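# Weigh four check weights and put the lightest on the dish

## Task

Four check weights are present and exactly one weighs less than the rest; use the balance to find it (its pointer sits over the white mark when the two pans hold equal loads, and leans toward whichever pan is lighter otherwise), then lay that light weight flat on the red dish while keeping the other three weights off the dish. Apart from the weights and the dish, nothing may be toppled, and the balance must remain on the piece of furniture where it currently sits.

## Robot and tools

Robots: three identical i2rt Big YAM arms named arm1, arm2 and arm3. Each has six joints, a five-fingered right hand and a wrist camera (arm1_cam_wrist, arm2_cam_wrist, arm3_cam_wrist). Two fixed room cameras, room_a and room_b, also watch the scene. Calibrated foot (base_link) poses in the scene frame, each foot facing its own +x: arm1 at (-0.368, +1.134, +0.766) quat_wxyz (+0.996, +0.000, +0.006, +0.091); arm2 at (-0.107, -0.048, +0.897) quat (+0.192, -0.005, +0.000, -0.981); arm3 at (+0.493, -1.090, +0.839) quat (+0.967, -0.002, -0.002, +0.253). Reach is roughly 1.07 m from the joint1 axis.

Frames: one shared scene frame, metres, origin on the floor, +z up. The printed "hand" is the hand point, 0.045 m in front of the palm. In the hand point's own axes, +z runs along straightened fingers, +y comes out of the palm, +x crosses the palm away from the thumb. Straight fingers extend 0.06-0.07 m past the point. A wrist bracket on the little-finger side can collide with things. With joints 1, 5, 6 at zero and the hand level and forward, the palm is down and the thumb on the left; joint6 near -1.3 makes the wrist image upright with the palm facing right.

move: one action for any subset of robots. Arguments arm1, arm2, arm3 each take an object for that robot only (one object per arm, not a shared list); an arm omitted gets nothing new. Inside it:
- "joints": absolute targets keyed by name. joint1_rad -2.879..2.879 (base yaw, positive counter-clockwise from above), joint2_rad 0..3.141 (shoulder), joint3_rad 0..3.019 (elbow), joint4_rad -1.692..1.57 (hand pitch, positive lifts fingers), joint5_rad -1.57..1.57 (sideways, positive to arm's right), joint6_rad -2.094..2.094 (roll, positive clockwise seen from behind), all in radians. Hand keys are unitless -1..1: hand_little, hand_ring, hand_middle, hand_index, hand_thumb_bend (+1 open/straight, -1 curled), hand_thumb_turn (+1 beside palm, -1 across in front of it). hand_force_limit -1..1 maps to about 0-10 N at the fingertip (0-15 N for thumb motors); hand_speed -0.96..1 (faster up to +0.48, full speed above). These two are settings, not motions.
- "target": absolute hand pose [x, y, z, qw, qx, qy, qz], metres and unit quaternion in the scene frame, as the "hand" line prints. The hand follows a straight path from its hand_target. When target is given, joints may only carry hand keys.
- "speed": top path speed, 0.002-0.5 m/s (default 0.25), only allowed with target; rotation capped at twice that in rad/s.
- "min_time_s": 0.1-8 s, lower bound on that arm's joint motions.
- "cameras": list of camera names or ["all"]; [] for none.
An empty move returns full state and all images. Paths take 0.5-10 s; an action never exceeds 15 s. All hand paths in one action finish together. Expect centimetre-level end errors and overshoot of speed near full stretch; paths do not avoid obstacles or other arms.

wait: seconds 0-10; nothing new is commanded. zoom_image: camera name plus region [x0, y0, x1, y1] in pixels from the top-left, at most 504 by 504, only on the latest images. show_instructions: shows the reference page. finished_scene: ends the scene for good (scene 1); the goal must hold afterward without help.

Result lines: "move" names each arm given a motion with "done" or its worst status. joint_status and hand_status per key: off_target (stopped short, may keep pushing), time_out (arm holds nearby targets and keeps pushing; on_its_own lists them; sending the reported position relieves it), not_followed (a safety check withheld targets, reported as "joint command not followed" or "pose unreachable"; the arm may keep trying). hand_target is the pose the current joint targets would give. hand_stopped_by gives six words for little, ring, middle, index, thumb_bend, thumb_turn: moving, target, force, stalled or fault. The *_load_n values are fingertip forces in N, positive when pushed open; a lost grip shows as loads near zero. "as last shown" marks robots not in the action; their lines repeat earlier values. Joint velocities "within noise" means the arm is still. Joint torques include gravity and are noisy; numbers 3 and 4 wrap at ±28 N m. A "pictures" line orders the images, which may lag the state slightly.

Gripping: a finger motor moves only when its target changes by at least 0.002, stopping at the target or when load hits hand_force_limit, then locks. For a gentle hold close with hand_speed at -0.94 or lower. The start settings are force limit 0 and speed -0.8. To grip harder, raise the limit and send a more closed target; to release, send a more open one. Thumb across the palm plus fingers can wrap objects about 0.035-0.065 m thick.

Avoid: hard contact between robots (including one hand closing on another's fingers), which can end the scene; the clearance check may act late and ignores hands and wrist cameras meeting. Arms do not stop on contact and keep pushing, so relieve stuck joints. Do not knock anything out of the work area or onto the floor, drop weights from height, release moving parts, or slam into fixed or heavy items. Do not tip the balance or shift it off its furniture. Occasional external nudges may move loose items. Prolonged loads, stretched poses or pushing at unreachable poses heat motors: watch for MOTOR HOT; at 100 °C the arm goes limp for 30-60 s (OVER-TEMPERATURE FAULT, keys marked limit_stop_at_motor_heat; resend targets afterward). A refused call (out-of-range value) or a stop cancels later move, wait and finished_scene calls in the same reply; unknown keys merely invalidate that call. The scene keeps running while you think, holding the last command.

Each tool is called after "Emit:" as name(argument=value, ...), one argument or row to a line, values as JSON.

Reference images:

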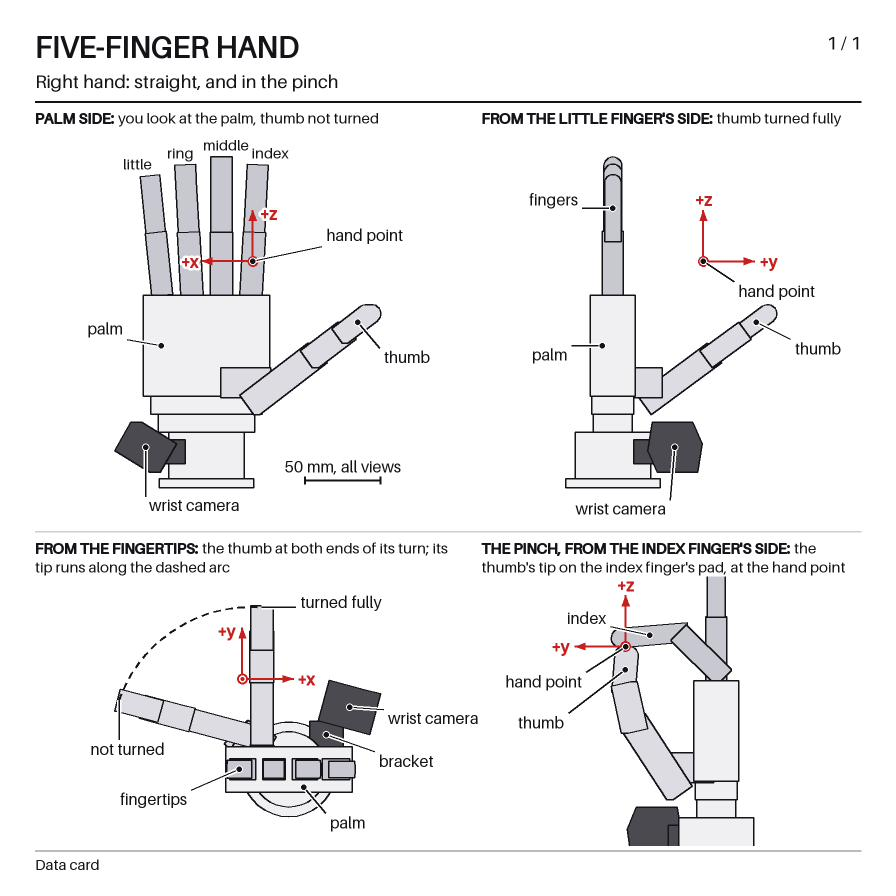

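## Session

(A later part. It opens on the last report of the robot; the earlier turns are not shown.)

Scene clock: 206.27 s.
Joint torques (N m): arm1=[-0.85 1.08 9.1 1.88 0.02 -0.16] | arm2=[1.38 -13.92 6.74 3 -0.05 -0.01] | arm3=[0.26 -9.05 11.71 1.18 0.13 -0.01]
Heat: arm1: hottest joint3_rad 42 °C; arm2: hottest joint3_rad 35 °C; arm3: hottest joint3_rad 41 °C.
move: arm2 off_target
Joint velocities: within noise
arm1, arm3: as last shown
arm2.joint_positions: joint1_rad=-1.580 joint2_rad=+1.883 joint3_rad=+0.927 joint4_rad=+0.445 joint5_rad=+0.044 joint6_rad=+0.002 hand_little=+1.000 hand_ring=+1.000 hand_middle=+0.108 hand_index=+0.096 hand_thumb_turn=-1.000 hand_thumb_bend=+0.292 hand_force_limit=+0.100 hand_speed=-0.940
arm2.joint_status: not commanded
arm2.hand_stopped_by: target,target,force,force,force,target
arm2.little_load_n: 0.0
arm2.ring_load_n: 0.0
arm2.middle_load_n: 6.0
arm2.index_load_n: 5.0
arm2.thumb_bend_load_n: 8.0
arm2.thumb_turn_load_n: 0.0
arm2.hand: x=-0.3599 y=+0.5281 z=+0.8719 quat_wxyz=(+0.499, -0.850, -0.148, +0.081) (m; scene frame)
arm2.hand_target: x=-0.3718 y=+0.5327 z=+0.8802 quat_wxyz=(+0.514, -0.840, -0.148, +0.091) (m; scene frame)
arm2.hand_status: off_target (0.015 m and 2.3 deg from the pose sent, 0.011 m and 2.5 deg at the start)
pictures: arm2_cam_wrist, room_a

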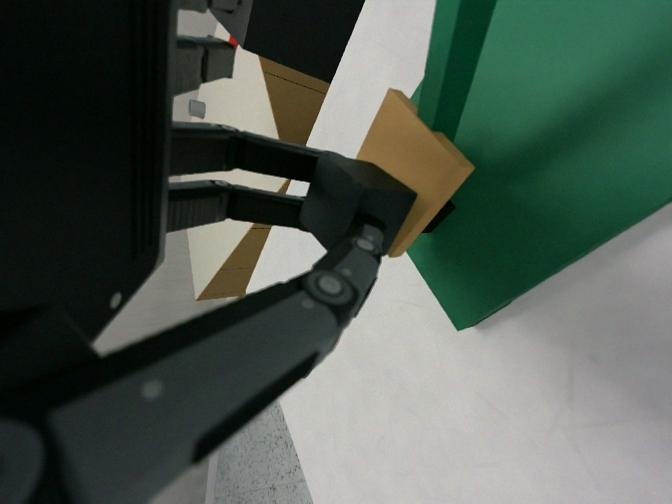

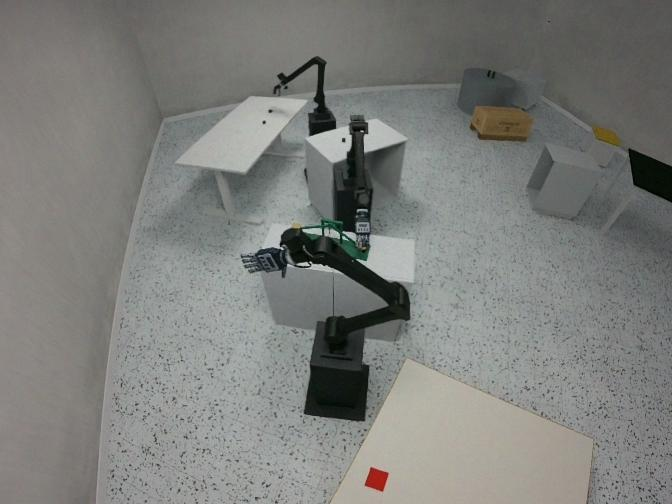

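Emit:
move(
  arm2={"target":[-0.358,0.536,0.880,0.5146,-0.8397,-0.1481,0.0907],"speed":0.05},
  cameras=["arm2_cam_wrist","room_a"],
)

Emit:
zoom_image(
  camera="arm2_cam_wrist",
  region=[280, 130, 500, 300],
)

Emit:
zoom_image(
  camera="room_a",
  region=[290, 200, 390, 270],
)

Scene clock: 208.27 s.
Joint torques (N m): arm1=[-0.85 1.08 9.1 1.88 0.02 -0.16] | arm2=[-0.62 -14.15 6.67 3.07 -0.12 -0.14] | arm3=[0.26 -9.05 11.7 1.18 0.12 0]
Heat: arm1: hottest joint3_rad 42 °C; arm2: hottest joint3_rad 35 °C; arm3: hottest joint3_rad 41 °C.
move: arm2 off_target
Joint velocities: within noise
arm1.joint_positions: joint1_rad=+0.016 joint2_rad=+0.646 joint3_rad=+1.391 joint4_rad=-1.155 joint5_rad=+0.081 joint6_rad=-1.344 hand_little=+1.000 hand_ring=+1.000 hand_middle=+1.000 hand_index=+1.000 hand_thumb_turn=+1.000 hand_thumb_bend=+1.000 hand_force_limit=+0.000 hand_speed=-0.800
arm1.joint_status: not commanded
arm1.hand_stopped_by: target,target,target,target,target,target
arm1.little_load_n: 0.0
arm1.ring_load_n: 0.0
arm1.middle_load_n: 0.0
arm1.index_load_n: 0.0
arm1.thumb_bend_load_n: 0.0
arm1.thumb_turn_load_n: 0.0
arm1.hand: x=-0.0882 y=+1.1205 z=+1.2896 quat_wxyz=(-0.082, +0.839, -0.034, +0.538) (m; scene frame)
arm1.hand_target: x=-0.0899 y=+1.1201 z=+1.2992 quat_wxyz=(-0.084, +0.833, -0.035, +0.546) (m; scene frame)
arm1.hand_status: not commanded
arm2.joint_positions: joint1_rad=-1.580 joint2_rad=+1.883 joint3_rad=+0.920 joint4_rad=+0.450 joint5_rad=+0.021 joint6_rad=+0.000 hand_little=+1.000 hand_ring=+1.000 hand_middle=+0.108 hand_index=+0.096 hand_thumb_turn=-1.000 hand_thumb_bend=+0.292 hand_force_limit=+0.100 hand_speed=-0.940
arm2.joint_status: not commanded
arm2.hand_stopped_by: target,target,force,force,force,target
arm2.little_load_n: 0.0
arm2.ring_load_n: 0.0
arm2.middle_load_n: 6.5
arm2.index_load_n: 5.5
arm2.thumb_bend_load_n: 8.0
arm2.thumb_turn_load_n: 0.0
arm2.hand: x=-0.3629 y=+0.5238 z=+0.8704 quat_wxyz=(+0.497, -0.849, -0.154, +0.091) (m; scene frame)
arm2.hand_target: x=-0.3577 y=+0.5357 z=+0.8801 quat_wxyz=(+0.514, -0.840, -0.148, +0.090) (m; scene frame)
arm2.hand_status: off_target (0.016 m and 2.4 deg from the pose sent, 0.011 m and 2.3 deg at the start)
arm3: as last shown
pictures: arm2_cam_wrist, room_a

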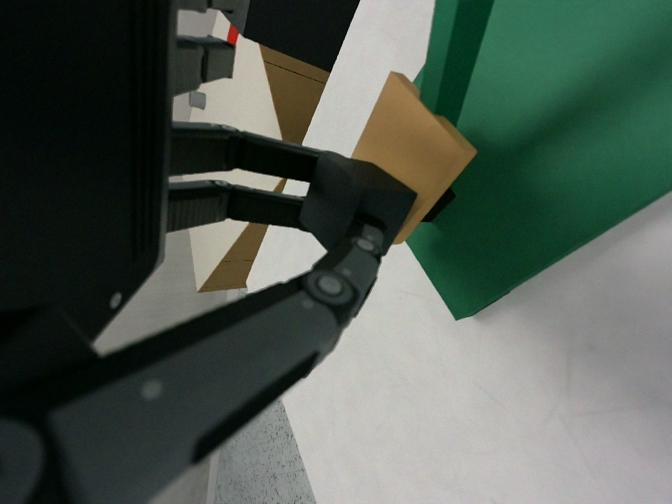

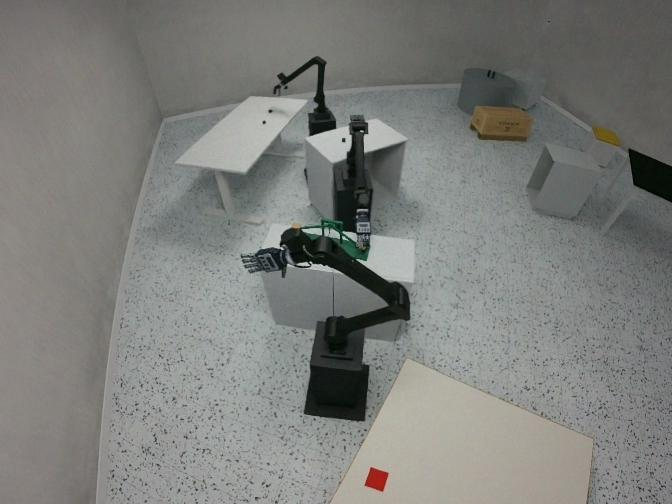

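Scaled by 2.291.

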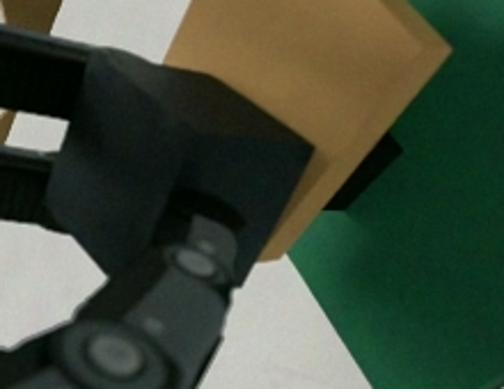

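Scaled by 5.040.

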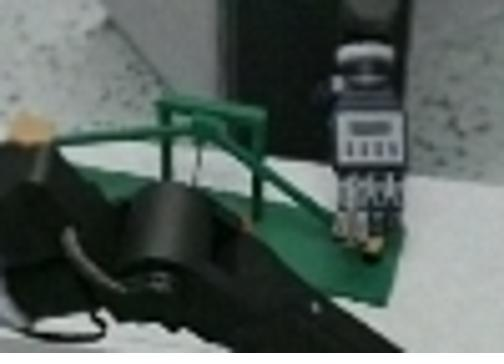

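Emit:
move(
  arm2={"target":[-0.340,0.545,0.935,0.5146,-0.8397,-0.1481,0.0907],"speed":0.08},
  cameras=["arm2_cam_wrist","room_a"],
)

Emit:
zoom_image(
  camera="arm2_cam_wrist",
  region=[280, 130, 500, 300],
)

Scene clock: 210.00 s.
Joint torques (N m): arm1=[-0.85 1.08 9.1 1.88 0.02 -0.16] | arm2=[-0.79 -15.33 9.44 1.55 -0.13 -0.12] | arm3=[0.21 -9.11 11.73 1.18 0.12 0]
Heat: arm1: hottest joint3_rad 42 °C; arm2: hottest joint3_rad 35 °C; arm3: hottest joint3_rad 41 °C.
move: arm2 off_target
Joint velocities: within noise
arm1, arm3: as last shown
arm2.joint_positions: joint1_rad=-1.619 joint2_rad=+1.786 joint3_rad=+0.920 joint4_rad=+0.341 joint5_rad=-0.014 joint6_rad=-0.017 hand_little=+1.000 hand_ring=+1.000 hand_middle=+0.108 hand_index=+0.096 hand_thumb_turn=-1.000 hand_thumb_bend=+0.292 hand_force_limit=+0.100 hand_speed=-0.940
arm2.joint_status: not commanded
arm2.hand_stopped_by: target,target,force,force,force,target
arm2.little_load_n: 0.0
arm2.ring_load_n: 0.0
arm2.middle_load_n: 6.5
arm2.index_load_n: 5.0
arm2.thumb_bend_load_n: 8.5
arm2.thumb_turn_load_n: 0.0
arm2.hand: x=-0.3430 y=+0.5241 z=+0.9065 quat_wxyz=(+0.492, -0.852, -0.154, +0.091) (m; scene frame)
arm2.hand_target: x=-0.3395 y=+0.5439 z=+0.9351 quat_wxyz=(+0.515, -0.840, -0.148, +0.090) (m; scene frame)
arm2.hand_status: off_target (0.035 m and 3.1 deg from the pose sent, 0.072 m and 2.4 deg at the start)
pictures: arm2_cam_wrist, room_a

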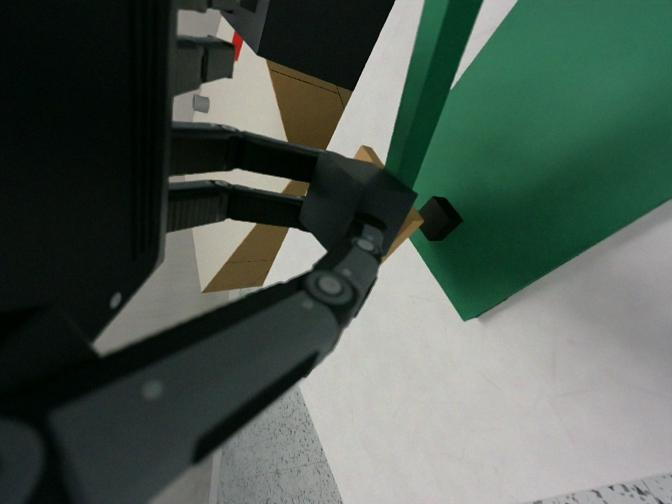

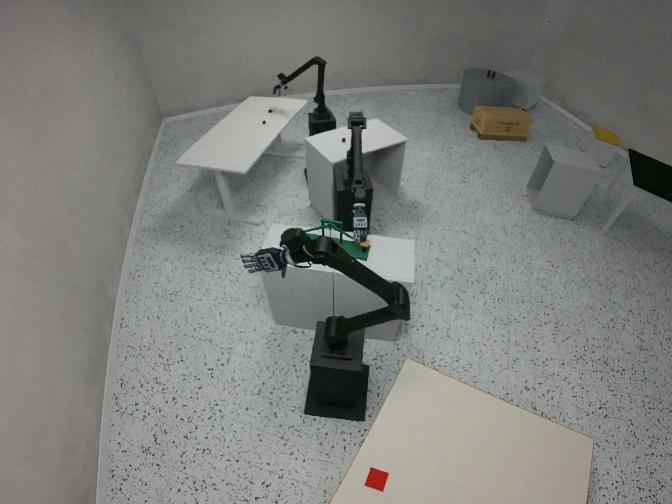

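Scaled by 2.291.

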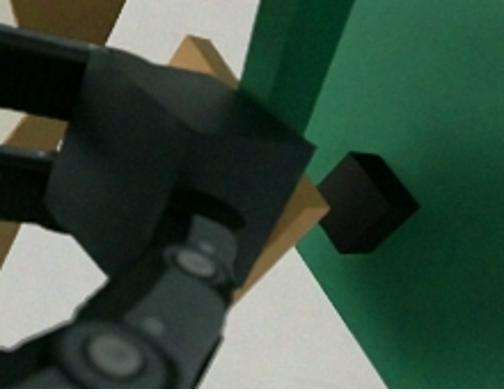

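Emit:
move(
  arm2={"target":[-0.341,0.547,0.914,0.5146,-0.8397,-0.1481,0.0907],"speed":0.05},
  cameras=["arm2_cam_wrist"],
)

Emit:
zoom_image(
  camera="arm2_cam_wrist",
  region=[280, 130, 500, 300],
)

Scene clock: 212.10 s.
Joint torques (N m): arm1=[-0.91 1.03 9.11 1.89 0.02 -0.16] | arm2=[-0.67 -13.57 8.9 3.07 -0.1 -0.1] | arm3=[0.26 -9 11.73 1.17 0.13 0]
Heat: arm1: hottest joint3_rad 42 °C; arm2: hottest joint3_rad 34 °C; arm3: hottest joint3_rad 42 °C.
move: arm2 off_target
Joint velocities: within noise
arm1: as last shown
arm2.joint_positions: joint1_rad=-1.619 joint2_rad=+1.811 joint3_rad=+0.920 joint4_rad=+0.353 joint5_rad=-0.015 joint6_rad=-0.018 hand_little=+1.000 hand_ring=+1.000 hand_middle=+0.108 hand_index=+0.096 hand_thumb_turn=-1.000 hand_thumb_bend=+0.292 hand_force_limit=+0.100 hand_speed=-0.940
arm2.joint_status: not commanded
arm2.hand_stopped_by: target,target,force,force,force,target
arm2.little_load_n: 0.0
arm2.ring_load_n: 0.0
arm2.middle_load_n: 6.5
arm2.index_load_n: 5.5
arm2.thumb_bend_load_n: 8.0
arm2.thumb_turn_load_n: 0.0
arm2.hand: x=-0.3429 y=+0.5230 z=+0.8939 quat_wxyz=(+0.486, -0.855, -0.155, +0.090) (m; scene frame)
arm2.hand_target: x=-0.3404 y=+0.5457 z=+0.9145 quat_wxyz=(+0.514, -0.840, -0.148, +0.090) (m; scene frame)
arm2.hand_status: off_target (0.031 m and 3.8 deg from the pose sent, 0.024 m and 3.0 deg at the start)
arm3.joint_positions: joint1_rad=-0.648 joint2_rad=+1.478 joint3_rad=+0.845 joint4_rad=+0.043 joint5_rad=+0.336 joint6_rad=+0.200 hand_little=+1.000 hand_ring=+1.000 hand_middle=+0.400 hand_index=+0.400 hand_thumb_turn=-1.000 hand_thumb_bend=+0.600 hand_force_limit=+0.100 hand_speed=-0.850
arm3.joint_status: not commanded
arm3.hand_stopped_by: target,target,target,target,target,target
arm3.little_load_n: 0.0
arm3.ring_load_n: 0.0
arm3.middle_load_n: 0.0
arm3.index_load_n: 0.0
arm3.thumb_bend_load_n: 0.0
arm3.thumb_turn_load_n: 0.0
arm3.hand: x=+1.0421 y=-1.1902 z=+0.9349 quat_wxyz=(-0.239, +0.438, -0.754, +0.427) (m; scene frame)
arm3.hand_target: x=+1.0575 y=-1.1930 z=+0.9561 quat_wxyz=(-0.253, +0.429, -0.750, +0.436) (m; scene frame)
arm3.hand_status: not commanded
pictures: arm2_cam_wrist

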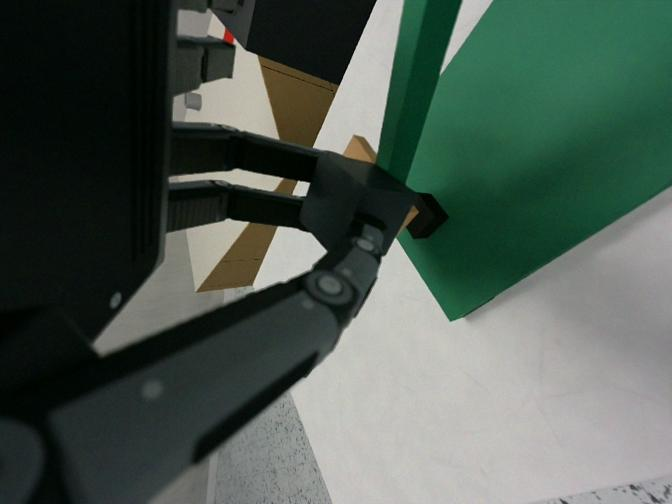

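Scaled by 2.291.

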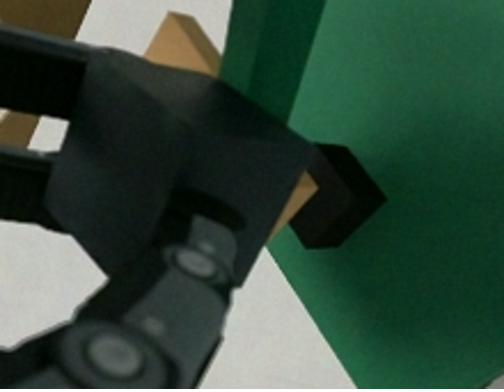

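Emit:
move(
  arm2={"target":[-0.362,0.547,0.922,0.5146,-0.8397,-0.1481,0.0907],"speed":0.05},
  cameras=["arm2_cam_wrist","room_a"],
)

Emit:
zoom_image(
  camera="arm2_cam_wrist",
  region=[280, 130, 500, 300],
)

Emit:
zoom_image(
  camera="room_a",
  region=[290, 200, 390, 270],
)

Scene clock: 214.07 s.
Joint torques (N m): arm1=[-0.85 1.03 9.1 1.88 0.02 -0.16] | arm2=[1.03 -14.1 10.66 2.1 0.06 0.01] | arm3=[0.26 -9 11.71 1.18 0.12 0]
Heat: arm1: hottest joint3_rad 42 °C; arm2: hottest joint3_rad 34 °C; arm3: hottest joint3_rad 42 °C.
move: arm2 off_target
Joint velocities: within noise
arm1, arm3: as last shown
arm2.joint_positions: joint1_rad=-1.609 joint2_rad=+1.811 joint3_rad=+0.920 joint4_rad=+0.353 joint5_rad=+0.016 joint6_rad=-0.012 hand_little=+1.000 hand_ring=+1.000 hand_middle=+0.108 hand_index=+0.096 hand_thumb_turn=-1.000 hand_thumb_bend=+0.292 hand_force_limit=+0.100 hand_speed=-0.940
arm2.joint_status: not commanded
arm2.hand_stopped_by: target,target,force,force,force,target
arm2.little_load_n: 0.0
arm2.ring_load_n: 0.0
arm2.middle_load_n: 6.5
arm2.index_load_n: 5.5
arm2.thumb_bend_load_n: 8.0
arm2.thumb_turn_load_n: -0.5
arm2.hand: x=-0.3434 y=+0.5235 z=+0.8936 quat_wxyz=(+0.487, -0.856, -0.149, +0.081) (m; scene frame)
arm2.hand_target: x=-0.3613 y=+0.5448 z=+0.9229 quat_wxyz=(+0.514, -0.840, -0.148, +0.091) (m; scene frame)
arm2.hand_status: off_target (0.041 m and 3.8 deg from the pose sent, 0.041 m and 3.8 deg at the start)
pictures: arm2_cam_wrist, room_a

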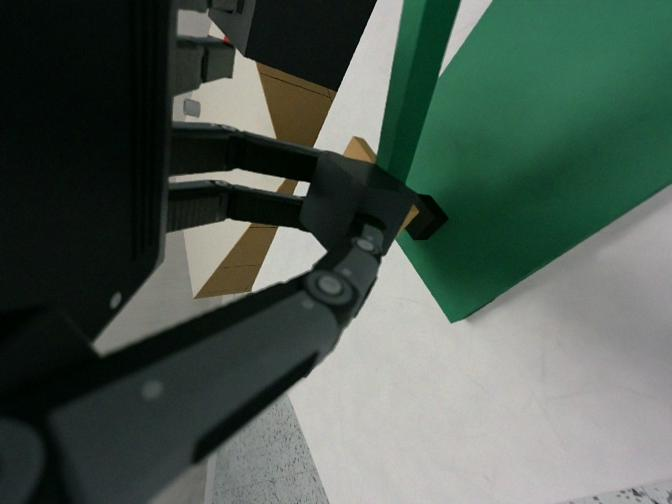

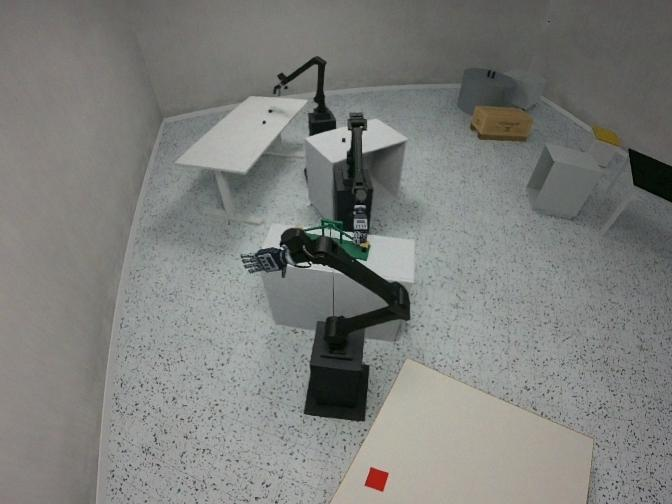

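Scaled by 2.291.

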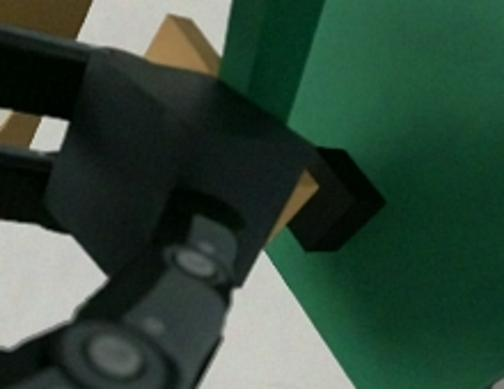

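Scaled by 5.040.

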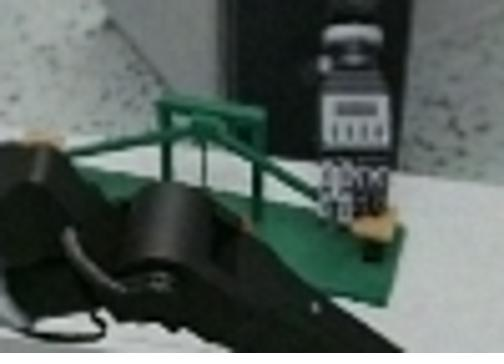

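Emit:
move(
  arm2={"target":[-0.370,0.549,0.922,0.5146,-0.8397,-0.1481,0.0907],"speed":0.05},
  cameras=["arm2_cam_wrist","room_a"],
)

Emit:
zoom_image(
  camera="arm2_cam_wrist",
  region=[280, 130, 500, 300],
)

Scene clock: 217.80 s.
Joint torques (N m): arm1=[-0.85 1.03 9.1 1.88 0.02 -0.16] | arm2=[1.26 -13.51 10.74 1.89 0.08 -0.02] | arm3=[0.26 -9.05 11.73 1.18 0.13 0]
Heat: arm1: hottest joint3_rad 42 °C; arm2: hottest joint3_rad 35 °C; arm3: hottest joint3_rad 42 °C.
move: arm2 off_target
Joint velocities: within noise
arm1, arm3: as last shown
arm2.joint_positions: joint1_rad=-1.596 joint2_rad=+1.811 joint3_rad=+0.937 joint4_rad=+0.353 joint5_rad=+0.028 joint6_rad=-0.005 hand_little=+1.000 hand_ring=+1.000 hand_middle=+0.108 hand_index=+0.096 hand_thumb_turn=-1.000 hand_thumb_bend=+0.292 hand_force_limit=+0.100 hand_speed=-0.940
arm2.joint_status: not commanded
arm2.hand_stopped_by: target,target,force,force,force,target
arm2.little_load_n: 0.0
arm2.ring_load_n: 0.0
arm2.middle_load_n: 6.5
arm2.index_load_n: 5.0
arm2.thumb_bend_load_n: 8.0
arm2.thumb_turn_load_n: 0.0
arm2.hand: x=-0.3517 y=+0.5288 z=+0.9007 quat_wxyz=(+0.494, -0.853, -0.149, +0.082) (m; scene frame)
arm2.hand_target: x=-0.3694 y=+0.5472 z=+0.9229 quat_wxyz=(+0.515, -0.840, -0.148, +0.091) (m; scene frame)
arm2.hand_status: off_target (0.035 m and 2.9 deg from the pose sent, 0.046 m and 3.8 deg at the start)
pictures: arm2_cam_wrist, room_a

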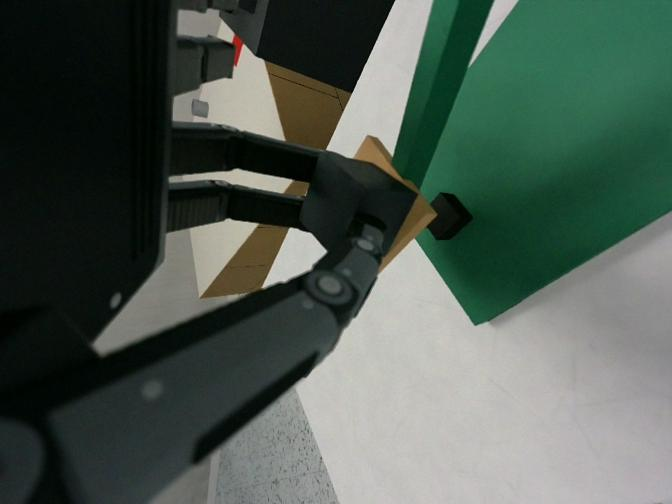

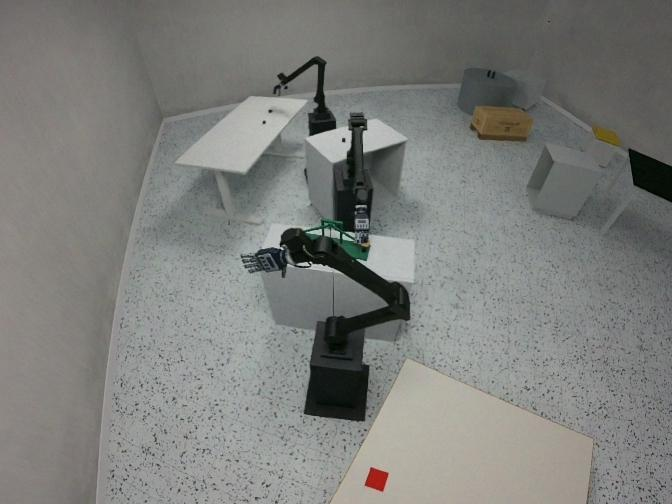

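Scaled by 2.291.

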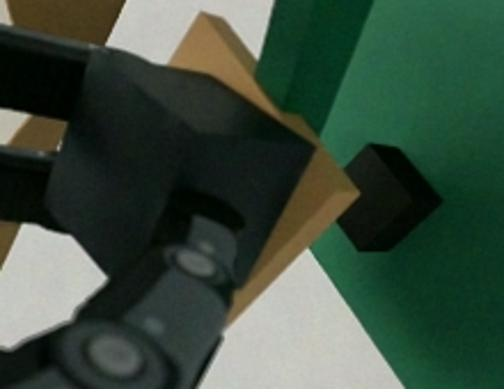

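Emit:
move(
  arm2={"target":[-0.368,0.542,0.878,0.5146,-0.8397,-0.1481,0.0907],"speed":0.05},
  cameras=["arm2_cam_wrist","room_a"],
)

Emit:
zoom_image(
  camera="arm2_cam_wrist",
  region=[280, 130, 500, 300],
)

Emit:
zoom_image(
  camera="room_a",
  region=[290, 200, 390, 270],
)

Scene clock: 219.67 s.
Joint torques (N m): arm1=[-0.85 1.03 9.1 1.89 0.02 -0.16] | arm2=[1.55 -14.1 7.38 3.11 0.02 0.03] | arm3=[0.32 -9 11.71 1.2 0.13 -0.01]
Heat: arm1: hottest joint3_rad 42 °C; arm2: hottest joint3_rad 35 °C; arm3: hottest joint3_rad 42 °C.
move: arm2 off_target
Joint velocities: within noise
arm1, arm3: as last shown
arm2.joint_positions: joint1_rad=-1.596 joint2_rad=+1.898 joint3_rad=+0.937 joint4_rad=+0.440 joint5_rad=+0.029 joint6_rad=-0.005 hand_little=+1.000 hand_ring=+1.000 hand_middle=+0.108 hand_index=+0.096 hand_thumb_turn=-1.000 hand_thumb_bend=+0.292 hand_force_limit=+0.100 hand_speed=-0.940
arm2.joint_status: not commanded
arm2.hand_stopped_by: target,target,force,force,force,target
arm2.little_load_n: 0.0
arm2.ring_load_n: 0.0
arm2.middle_load_n: 6.5
arm2.index_load_n: 5.5
arm2.thumb_bend_load_n: 8.0
arm2.thumb_turn_load_n: 0.0
arm2.hand: x=-0.3532 y=+0.5322 z=+0.8657 quat_wxyz=(+0.495, -0.852, -0.148, +0.081) (m; scene frame)
arm2.hand_target: x=-0.3678 y=+0.5411 z=+0.8782 quat_wxyz=(+0.514, -0.840, -0.148, +0.091) (m; scene frame)
arm2.hand_status: off_target (0.022 m and 2.9 deg from the pose sent, 0.031 m and 2.9 deg at the start)
pictures: arm2_cam_wrist, room_a

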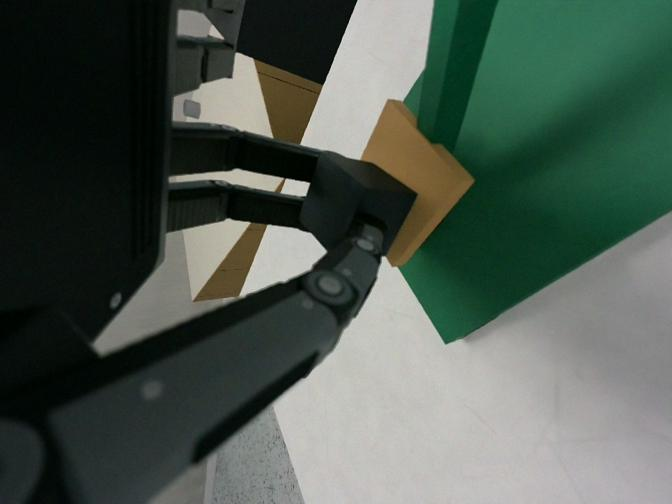

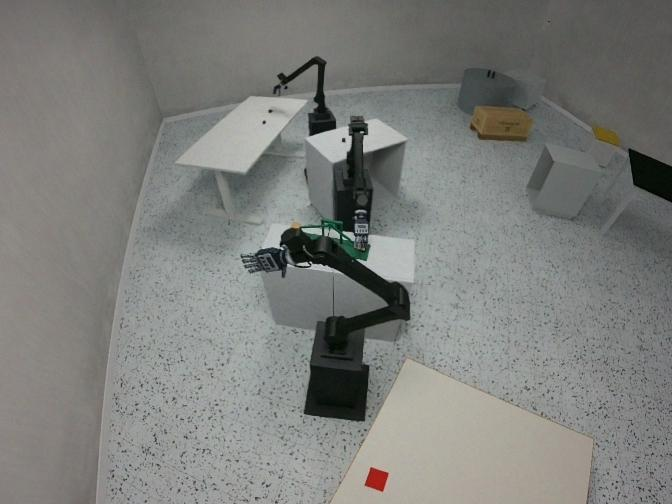

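Scaled by 2.291.

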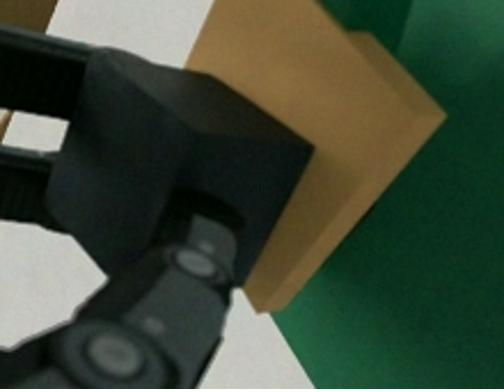

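Scaled by 5.040.

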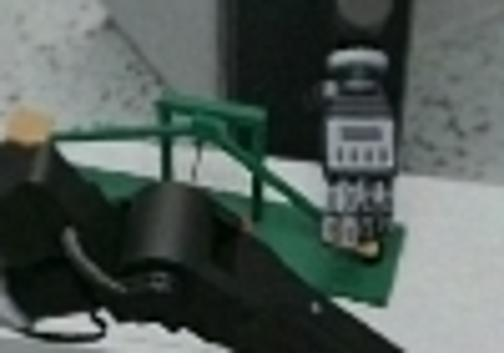

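Emit:
move(
  arm2={"target":[-0.340,0.543,0.886,0.5146,-0.8397,-0.1481,0.0907],"speed":0.05},
  cameras=["arm2_cam_wrist","room_a"],
)

Emit:
zoom_image(
  camera="arm2_cam_wrist",
  region=[280, 130, 500, 300],
)

Emit:
zoom_image(
  camera="room_a",
  region=[290, 200, 390, 270],
)

Scene clock: 221.97 s.
Joint torques (N m): arm1=[-0.85 1.08 9.11 1.88 0.02 -0.16] | arm2=[-0.62 -16.26 6.6 2.74 -0.12 -0.11] | arm3=[0.32 -9 11.73 1.18 0.12 0]
Heat: arm1: hottest joint3_rad 42 °C; arm2: hottest joint3_rad 35 °C; arm3: hottest joint3_rad 42 °C.
move: arm2 off_target
Joint velocities: within noise
arm1, arm3: as last shown
arm2.joint_positions: joint1_rad=-1.618 joint2_rad=+1.895 joint3_rad=+0.922 joint4_rad=+0.440 joint5_rad=-0.015 joint6_rad=-0.015 hand_little=+1.000 hand_ring=+1.000 hand_middle=+0.108 hand_index=+0.096 hand_thumb_turn=-1.000 hand_thumb_bend=+0.292 hand_force_limit=+0.100 hand_speed=-0.940
arm2.joint_status: not commanded
arm2.hand_stopped_by: target,target,force,force,force,target
arm2.little_load_n: 0.0
arm2.ring_load_n: 0.0
arm2.middle_load_n: 6.0
arm2.index_load_n: 5.0
arm2.thumb_bend_load_n: 8.0
arm2.thumb_turn_load_n: 0.0
arm2.hand: x=-0.3450 y=+0.5272 z=+0.8616 quat_wxyz=(+0.488, -0.854, -0.154, +0.091) (m; scene frame)
arm2.hand_target: x=-0.3398 y=+0.5426 z=+0.8861 quat_wxyz=(+0.515, -0.840, -0.148, +0.090) (m; scene frame)
arm2.hand_status: off_target (0.030 m and 3.6 deg from the pose sent, 0.026 m and 2.9 deg at the start)
pictures: arm2_cam_wrist, room_a

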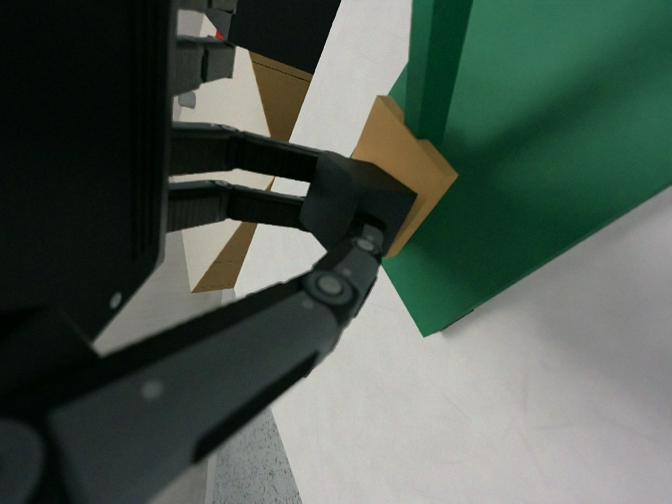

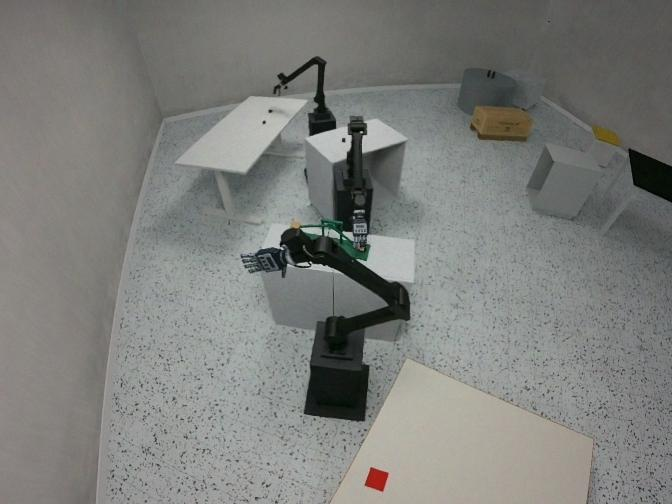

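Scaled by 2.291.

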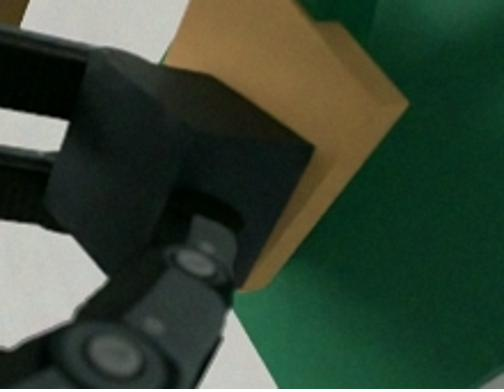

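Scaled by 5.040.

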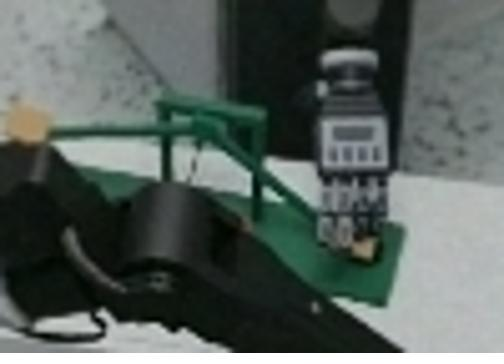

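Emit:
move(
  arm2={"target":[-0.3315,0.548,0.888,0.5146,-0.8397,-0.1481,0.0907],"speed":0.05},
  cameras=["arm2_cam_wrist","room_a"],
)

Emit:
zoom_image(
  camera="arm2_cam_wrist",
  region=[280, 130, 500, 300],
)

Emit:
zoom_image(
  camera="room_a",
  region=[320, 210, 380, 260],
)

Scene clock: 223.83 s.
Joint torques (N m): arm1=[-0.91 1.08 9.1 1.88 0.02 -0.16] | arm2=[-1.03 -16.38 7.17 2.54 -0.12 -0.12] | arm3=[0.21 -9.05 11.7 1.2 0.12 0]
Heat: arm1: hottest joint3_rad 42 °C; arm2: hottest joint3_rad 34 °C; arm3: hottest joint3_rad 42 °C.
move: arm2 off_target
Joint velocities: within noise
arm1, arm3: as last shown
arm2.joint_positions: joint1_rad=-1.637 joint2_rad=+1.894 joint3_rad=+0.922 joint4_rad=+0.440 joint5_rad=-0.032 joint6_rad=-0.024 hand_little=+1.000 hand_ring=+1.000 hand_middle=+0.108 hand_index=+0.096 hand_thumb_turn=-1.000 hand_thumb_bend=+0.292 hand_force_limit=+0.100 hand_speed=-0.940
arm2.joint_status: not commanded
arm2.hand_stopped_by: target,target,force,force,force,target
arm2.little_load_n: 0.0
arm2.ring_load_n: 0.0
arm2.middle_load_n: 6.0
arm2.index_load_n: 5.0
arm2.thumb_bend_load_n: 8.0
arm2.thumb_turn_load_n: 0.0
arm2.hand: x=-0.3370 y=+0.5301 z=+0.8623 quat_wxyz=(+0.488, -0.854, -0.154, +0.092) (m; scene frame)
arm2.hand_target: x=-0.3313 y=+0.5475 z=+0.8880 quat_wxyz=(+0.515, -0.840, -0.148, +0.090) (m; scene frame)
arm2.hand_status: off_target (0.032 m and 3.5 deg from the pose sent, 0.036 m and 3.6 deg at the start)
arm3.thumb_turn_load_n: -0.5
pictures: arm2_cam_wrist, room_a

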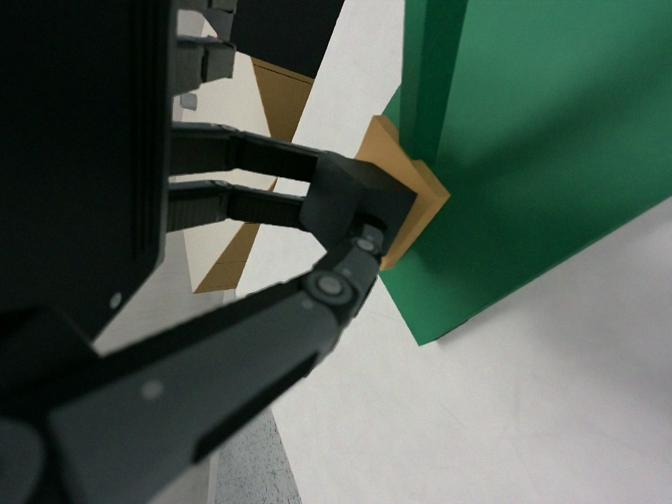

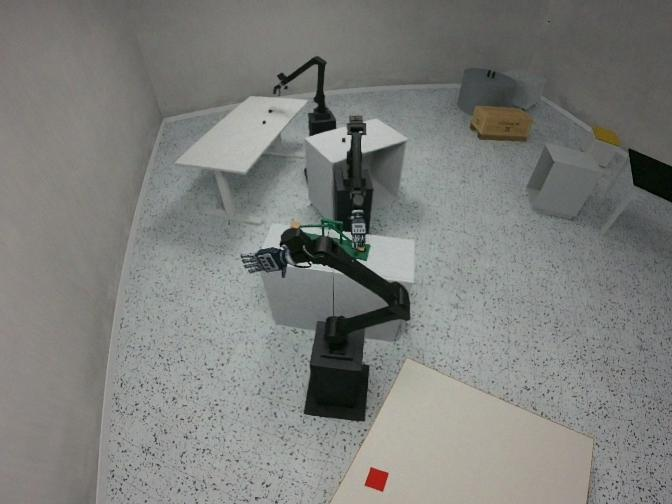

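Scaled by 2.291.

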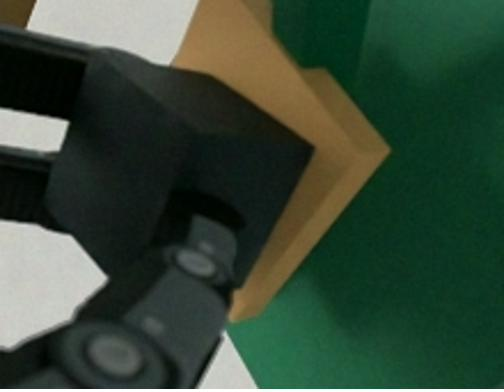

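Scaled by 8.400.

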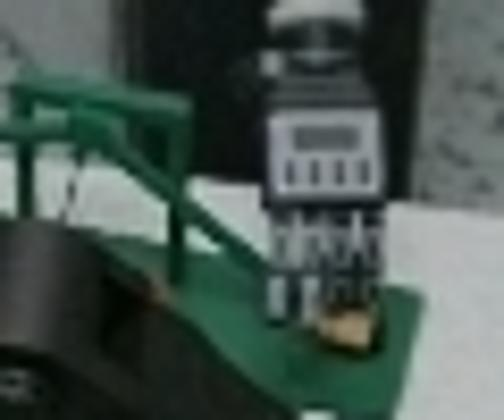

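Emit:
move(
  arm2={"target":[-0.330,0.540,0.866,0.5146,-0.8397,-0.1481,0.0907],"speed":0.05},
  cameras=["arm2_cam_wrist","room_a"],
)

Emit:
zoom_image(
  camera="arm2_cam_wrist",
  region=[280, 130, 500, 300],
)

Emit:
zoom_image(
  camera="room_a",
  region=[320, 210, 380, 260],
)

Scene clock: 225.37 s.
Joint torques (N m): arm1=[-0.85 1.03 9.1 1.88 0.02 -0.16] | arm2=[-0.73 -13.63 6.32 3.04 -0.07 -0.13] | arm3=[0.32 -9 11.74 1.17 0.13 0]
Heat: arm1: hottest joint3_rad 42 °C; arm2: hottest joint3_rad 34 °C; arm3: hottest joint3_rad 42 °C.
move: arm2 off_target
Joint velocities: within noise
arm1.joint_positions: joint1_rad=+0.016 joint2_rad=+0.646 joint3_rad=+1.391 joint4_rad=-1.155 joint5_rad=+0.081 joint6_rad=-1.344 hand_little=+1.000 hand_ring=+1.000 hand_middle=+1.000 hand_index=+1.000 hand_thumb_turn=+1.000 hand_thumb_bend=+1.000 hand_force_limit=+0.000 hand_speed=-0.800
arm1.joint_status: not commanded
arm1.hand_stopped_by: target,target,target,target,target,target
arm1.little_load_n: 0.0
arm1.ring_load_n: 0.0
arm1.middle_load_n: 0.0
arm1.index_load_n: 0.0
arm1.thumb_bend_load_n: 0.0
arm1.thumb_turn_load_n: 0.0
arm1.hand: x=-0.0882 y=+1.1205 z=+1.2896 quat_wxyz=(-0.082, +0.839, -0.034, +0.538) (m; scene frame)
arm1.hand_target: x=-0.0899 y=+1.1201 z=+1.2992 quat_wxyz=(-0.084, +0.833, -0.035, +0.546) (m; scene frame)
arm1.hand_status: not commanded
arm2.joint_positions: joint1_rad=-1.637 joint2_rad=+1.901 joint3_rad=+0.902 joint4_rad=+0.492 joint5_rad=-0.032 joint6_rad=-0.026 hand_little=+1.000 hand_ring=+1.000 hand_middle=+0.108 hand_index=+0.096 hand_thumb_turn=-1.000 hand_thumb_bend=+0.292 hand_force_limit=+0.100 hand_speed=-0.940
arm2.joint_status: not commanded
arm2.hand_stopped_by: target,target,force,force,force,target
arm2.little_load_n: 0.0
arm2.ring_load_n: 0.0
arm2.middle_load_n: 6.5
arm2.index_load_n: 5.0
arm2.thumb_bend_load_n: 8.0
arm2.thumb_turn_load_n: 0.0
arm2.hand: x=-0.3363 y=+0.5289 z=+0.8604 quat_wxyz=(+0.499, -0.848, -0.154, +0.093) (m; scene frame)
arm2.hand_target: x=-0.3297 y=+0.5398 z=+0.8661 quat_wxyz=(+0.514, -0.840, -0.148, +0.090) (m; scene frame)
arm2.hand_status: off_target (0.014 m and 2.1 deg from the pose sent, 0.013 m and 3.5 deg at the start)
arm3: as last shown
arm3.thumb_turn_load_n: 0.0
pictures: arm2_cam_wrist, room_a

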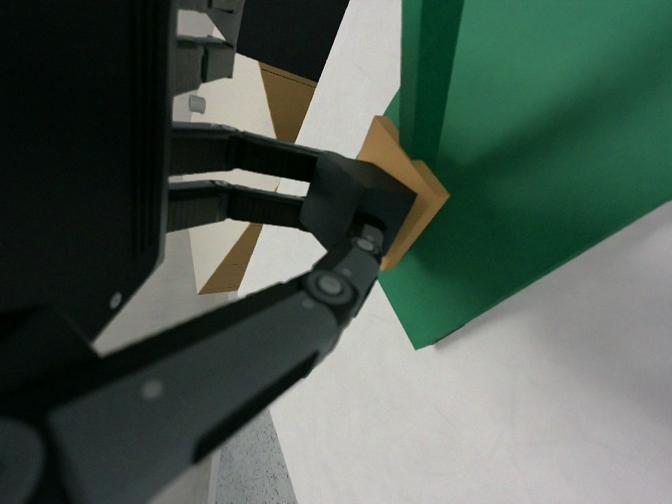

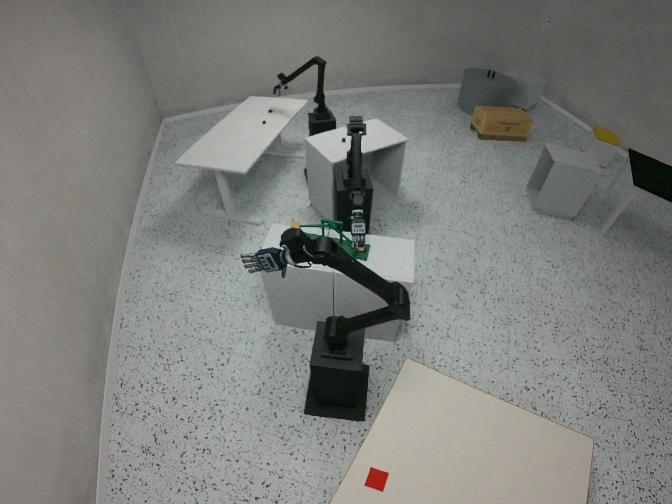

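Scaled by 2.291.

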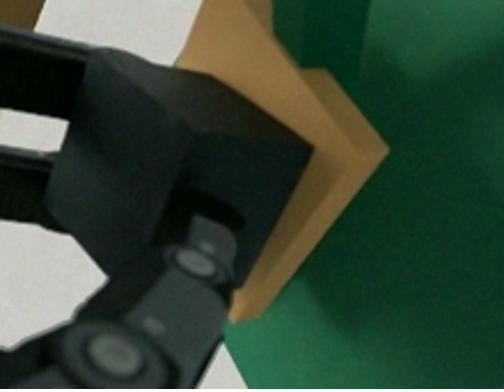

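Scaled by 8.400.

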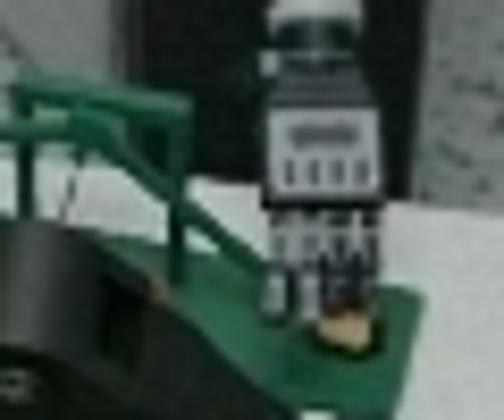

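Emit:
move(
  arm2={"target":[-0.330,0.538,0.855,0.5146,-0.8397,-0.1481,0.0907],"speed":0.05},
  cameras=["arm2_cam_wrist","room_a"],
)

Emit:
zoom_image(
  camera="arm2_cam_wrist",
  region=[280, 130, 500, 300],
)

Emit:
zoom_image(
  camera="room_a",
  region=[320, 210, 380, 260],
)

Scene clock: 226.63 s.
Joint torques (N m): arm1=[-0.85 1.03 9.1 1.88 0.02 -0.16] | arm2=[-0.79 -13.22 6.16 3 -0.04 -0.08] | arm3=[0.32 -9 11.73 1.17 0.12 0]
Heat: arm1: hottest joint3_rad 42 °C; arm2: hottest joint3_rad 34 °C; arm3: hottest joint3_rad 42 °C.
move: arm2 off_target
Joint velocities: within noise
arm1, arm3: as last shown
arm2.joint_positions: joint1_rad=-1.637 joint2_rad=+1.917 joint3_rad=+0.896 joint4_rad=+0.525 joint5_rad=-0.032 joint6_rad=-0.027 hand_little=+1.000 hand_ring=+1.000 hand_middle=+0.108 hand_index=+0.096 hand_thumb_turn=-1.000 hand_thumb_bend=+0.292 hand_force_limit=+0.100 hand_speed=-0.940
arm2.joint_status: not commanded
arm2.hand_stopped_by: target,target,force,force,force,target
arm2.little_load_n: 0.0
arm2.ring_load_n: 0.0
arm2.middle_load_n: 6.5
arm2.index_load_n: 5.5
arm2.thumb_bend_load_n: 7.0
arm2.thumb_turn_load_n: 0.0
arm2.hand: x=-0.3363 y=+0.5291 z=+0.8554 quat_wxyz=(+0.504, -0.845, -0.154, +0.093) (m; scene frame)
arm2.hand_target: x=-0.3299 y=+0.5377 z=+0.8551 quat_wxyz=(+0.514, -0.840, -0.148, +0.091) (m; scene frame)
arm2.hand_status: off_target (0.011 m and 1.5 deg from the pose sent, 0.012 m and 2.1 deg at the start)
pictures: arm2_cam_wrist, room_a

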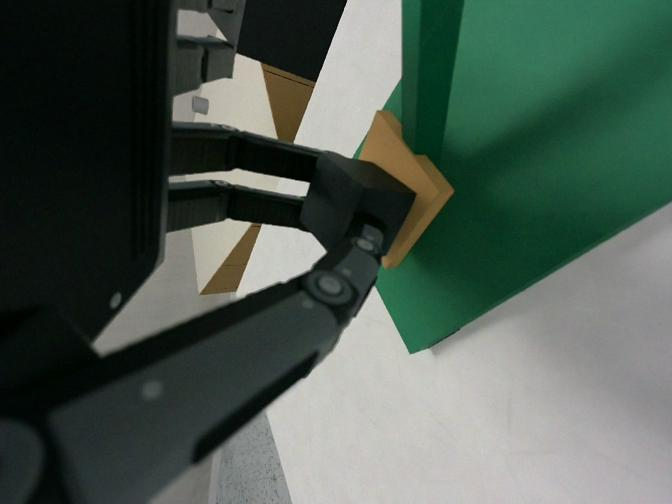

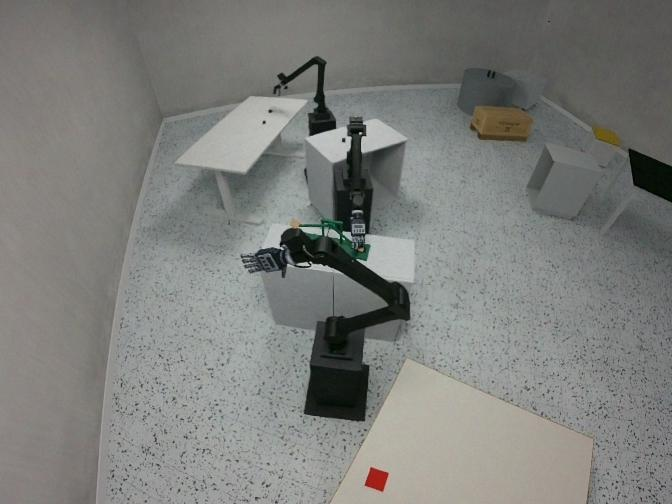

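Scaled by 2.291.

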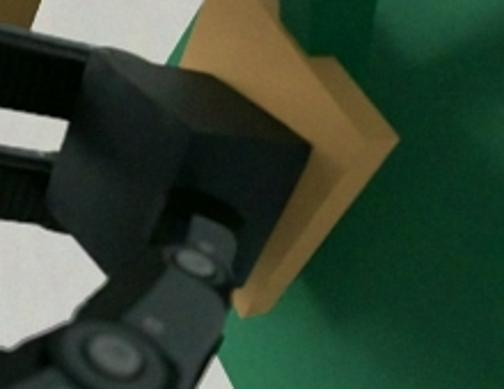

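Scaled by 8.400.

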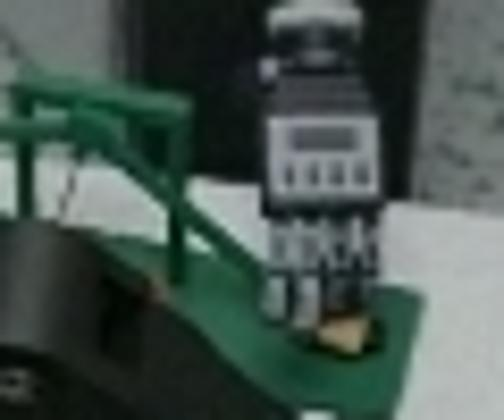

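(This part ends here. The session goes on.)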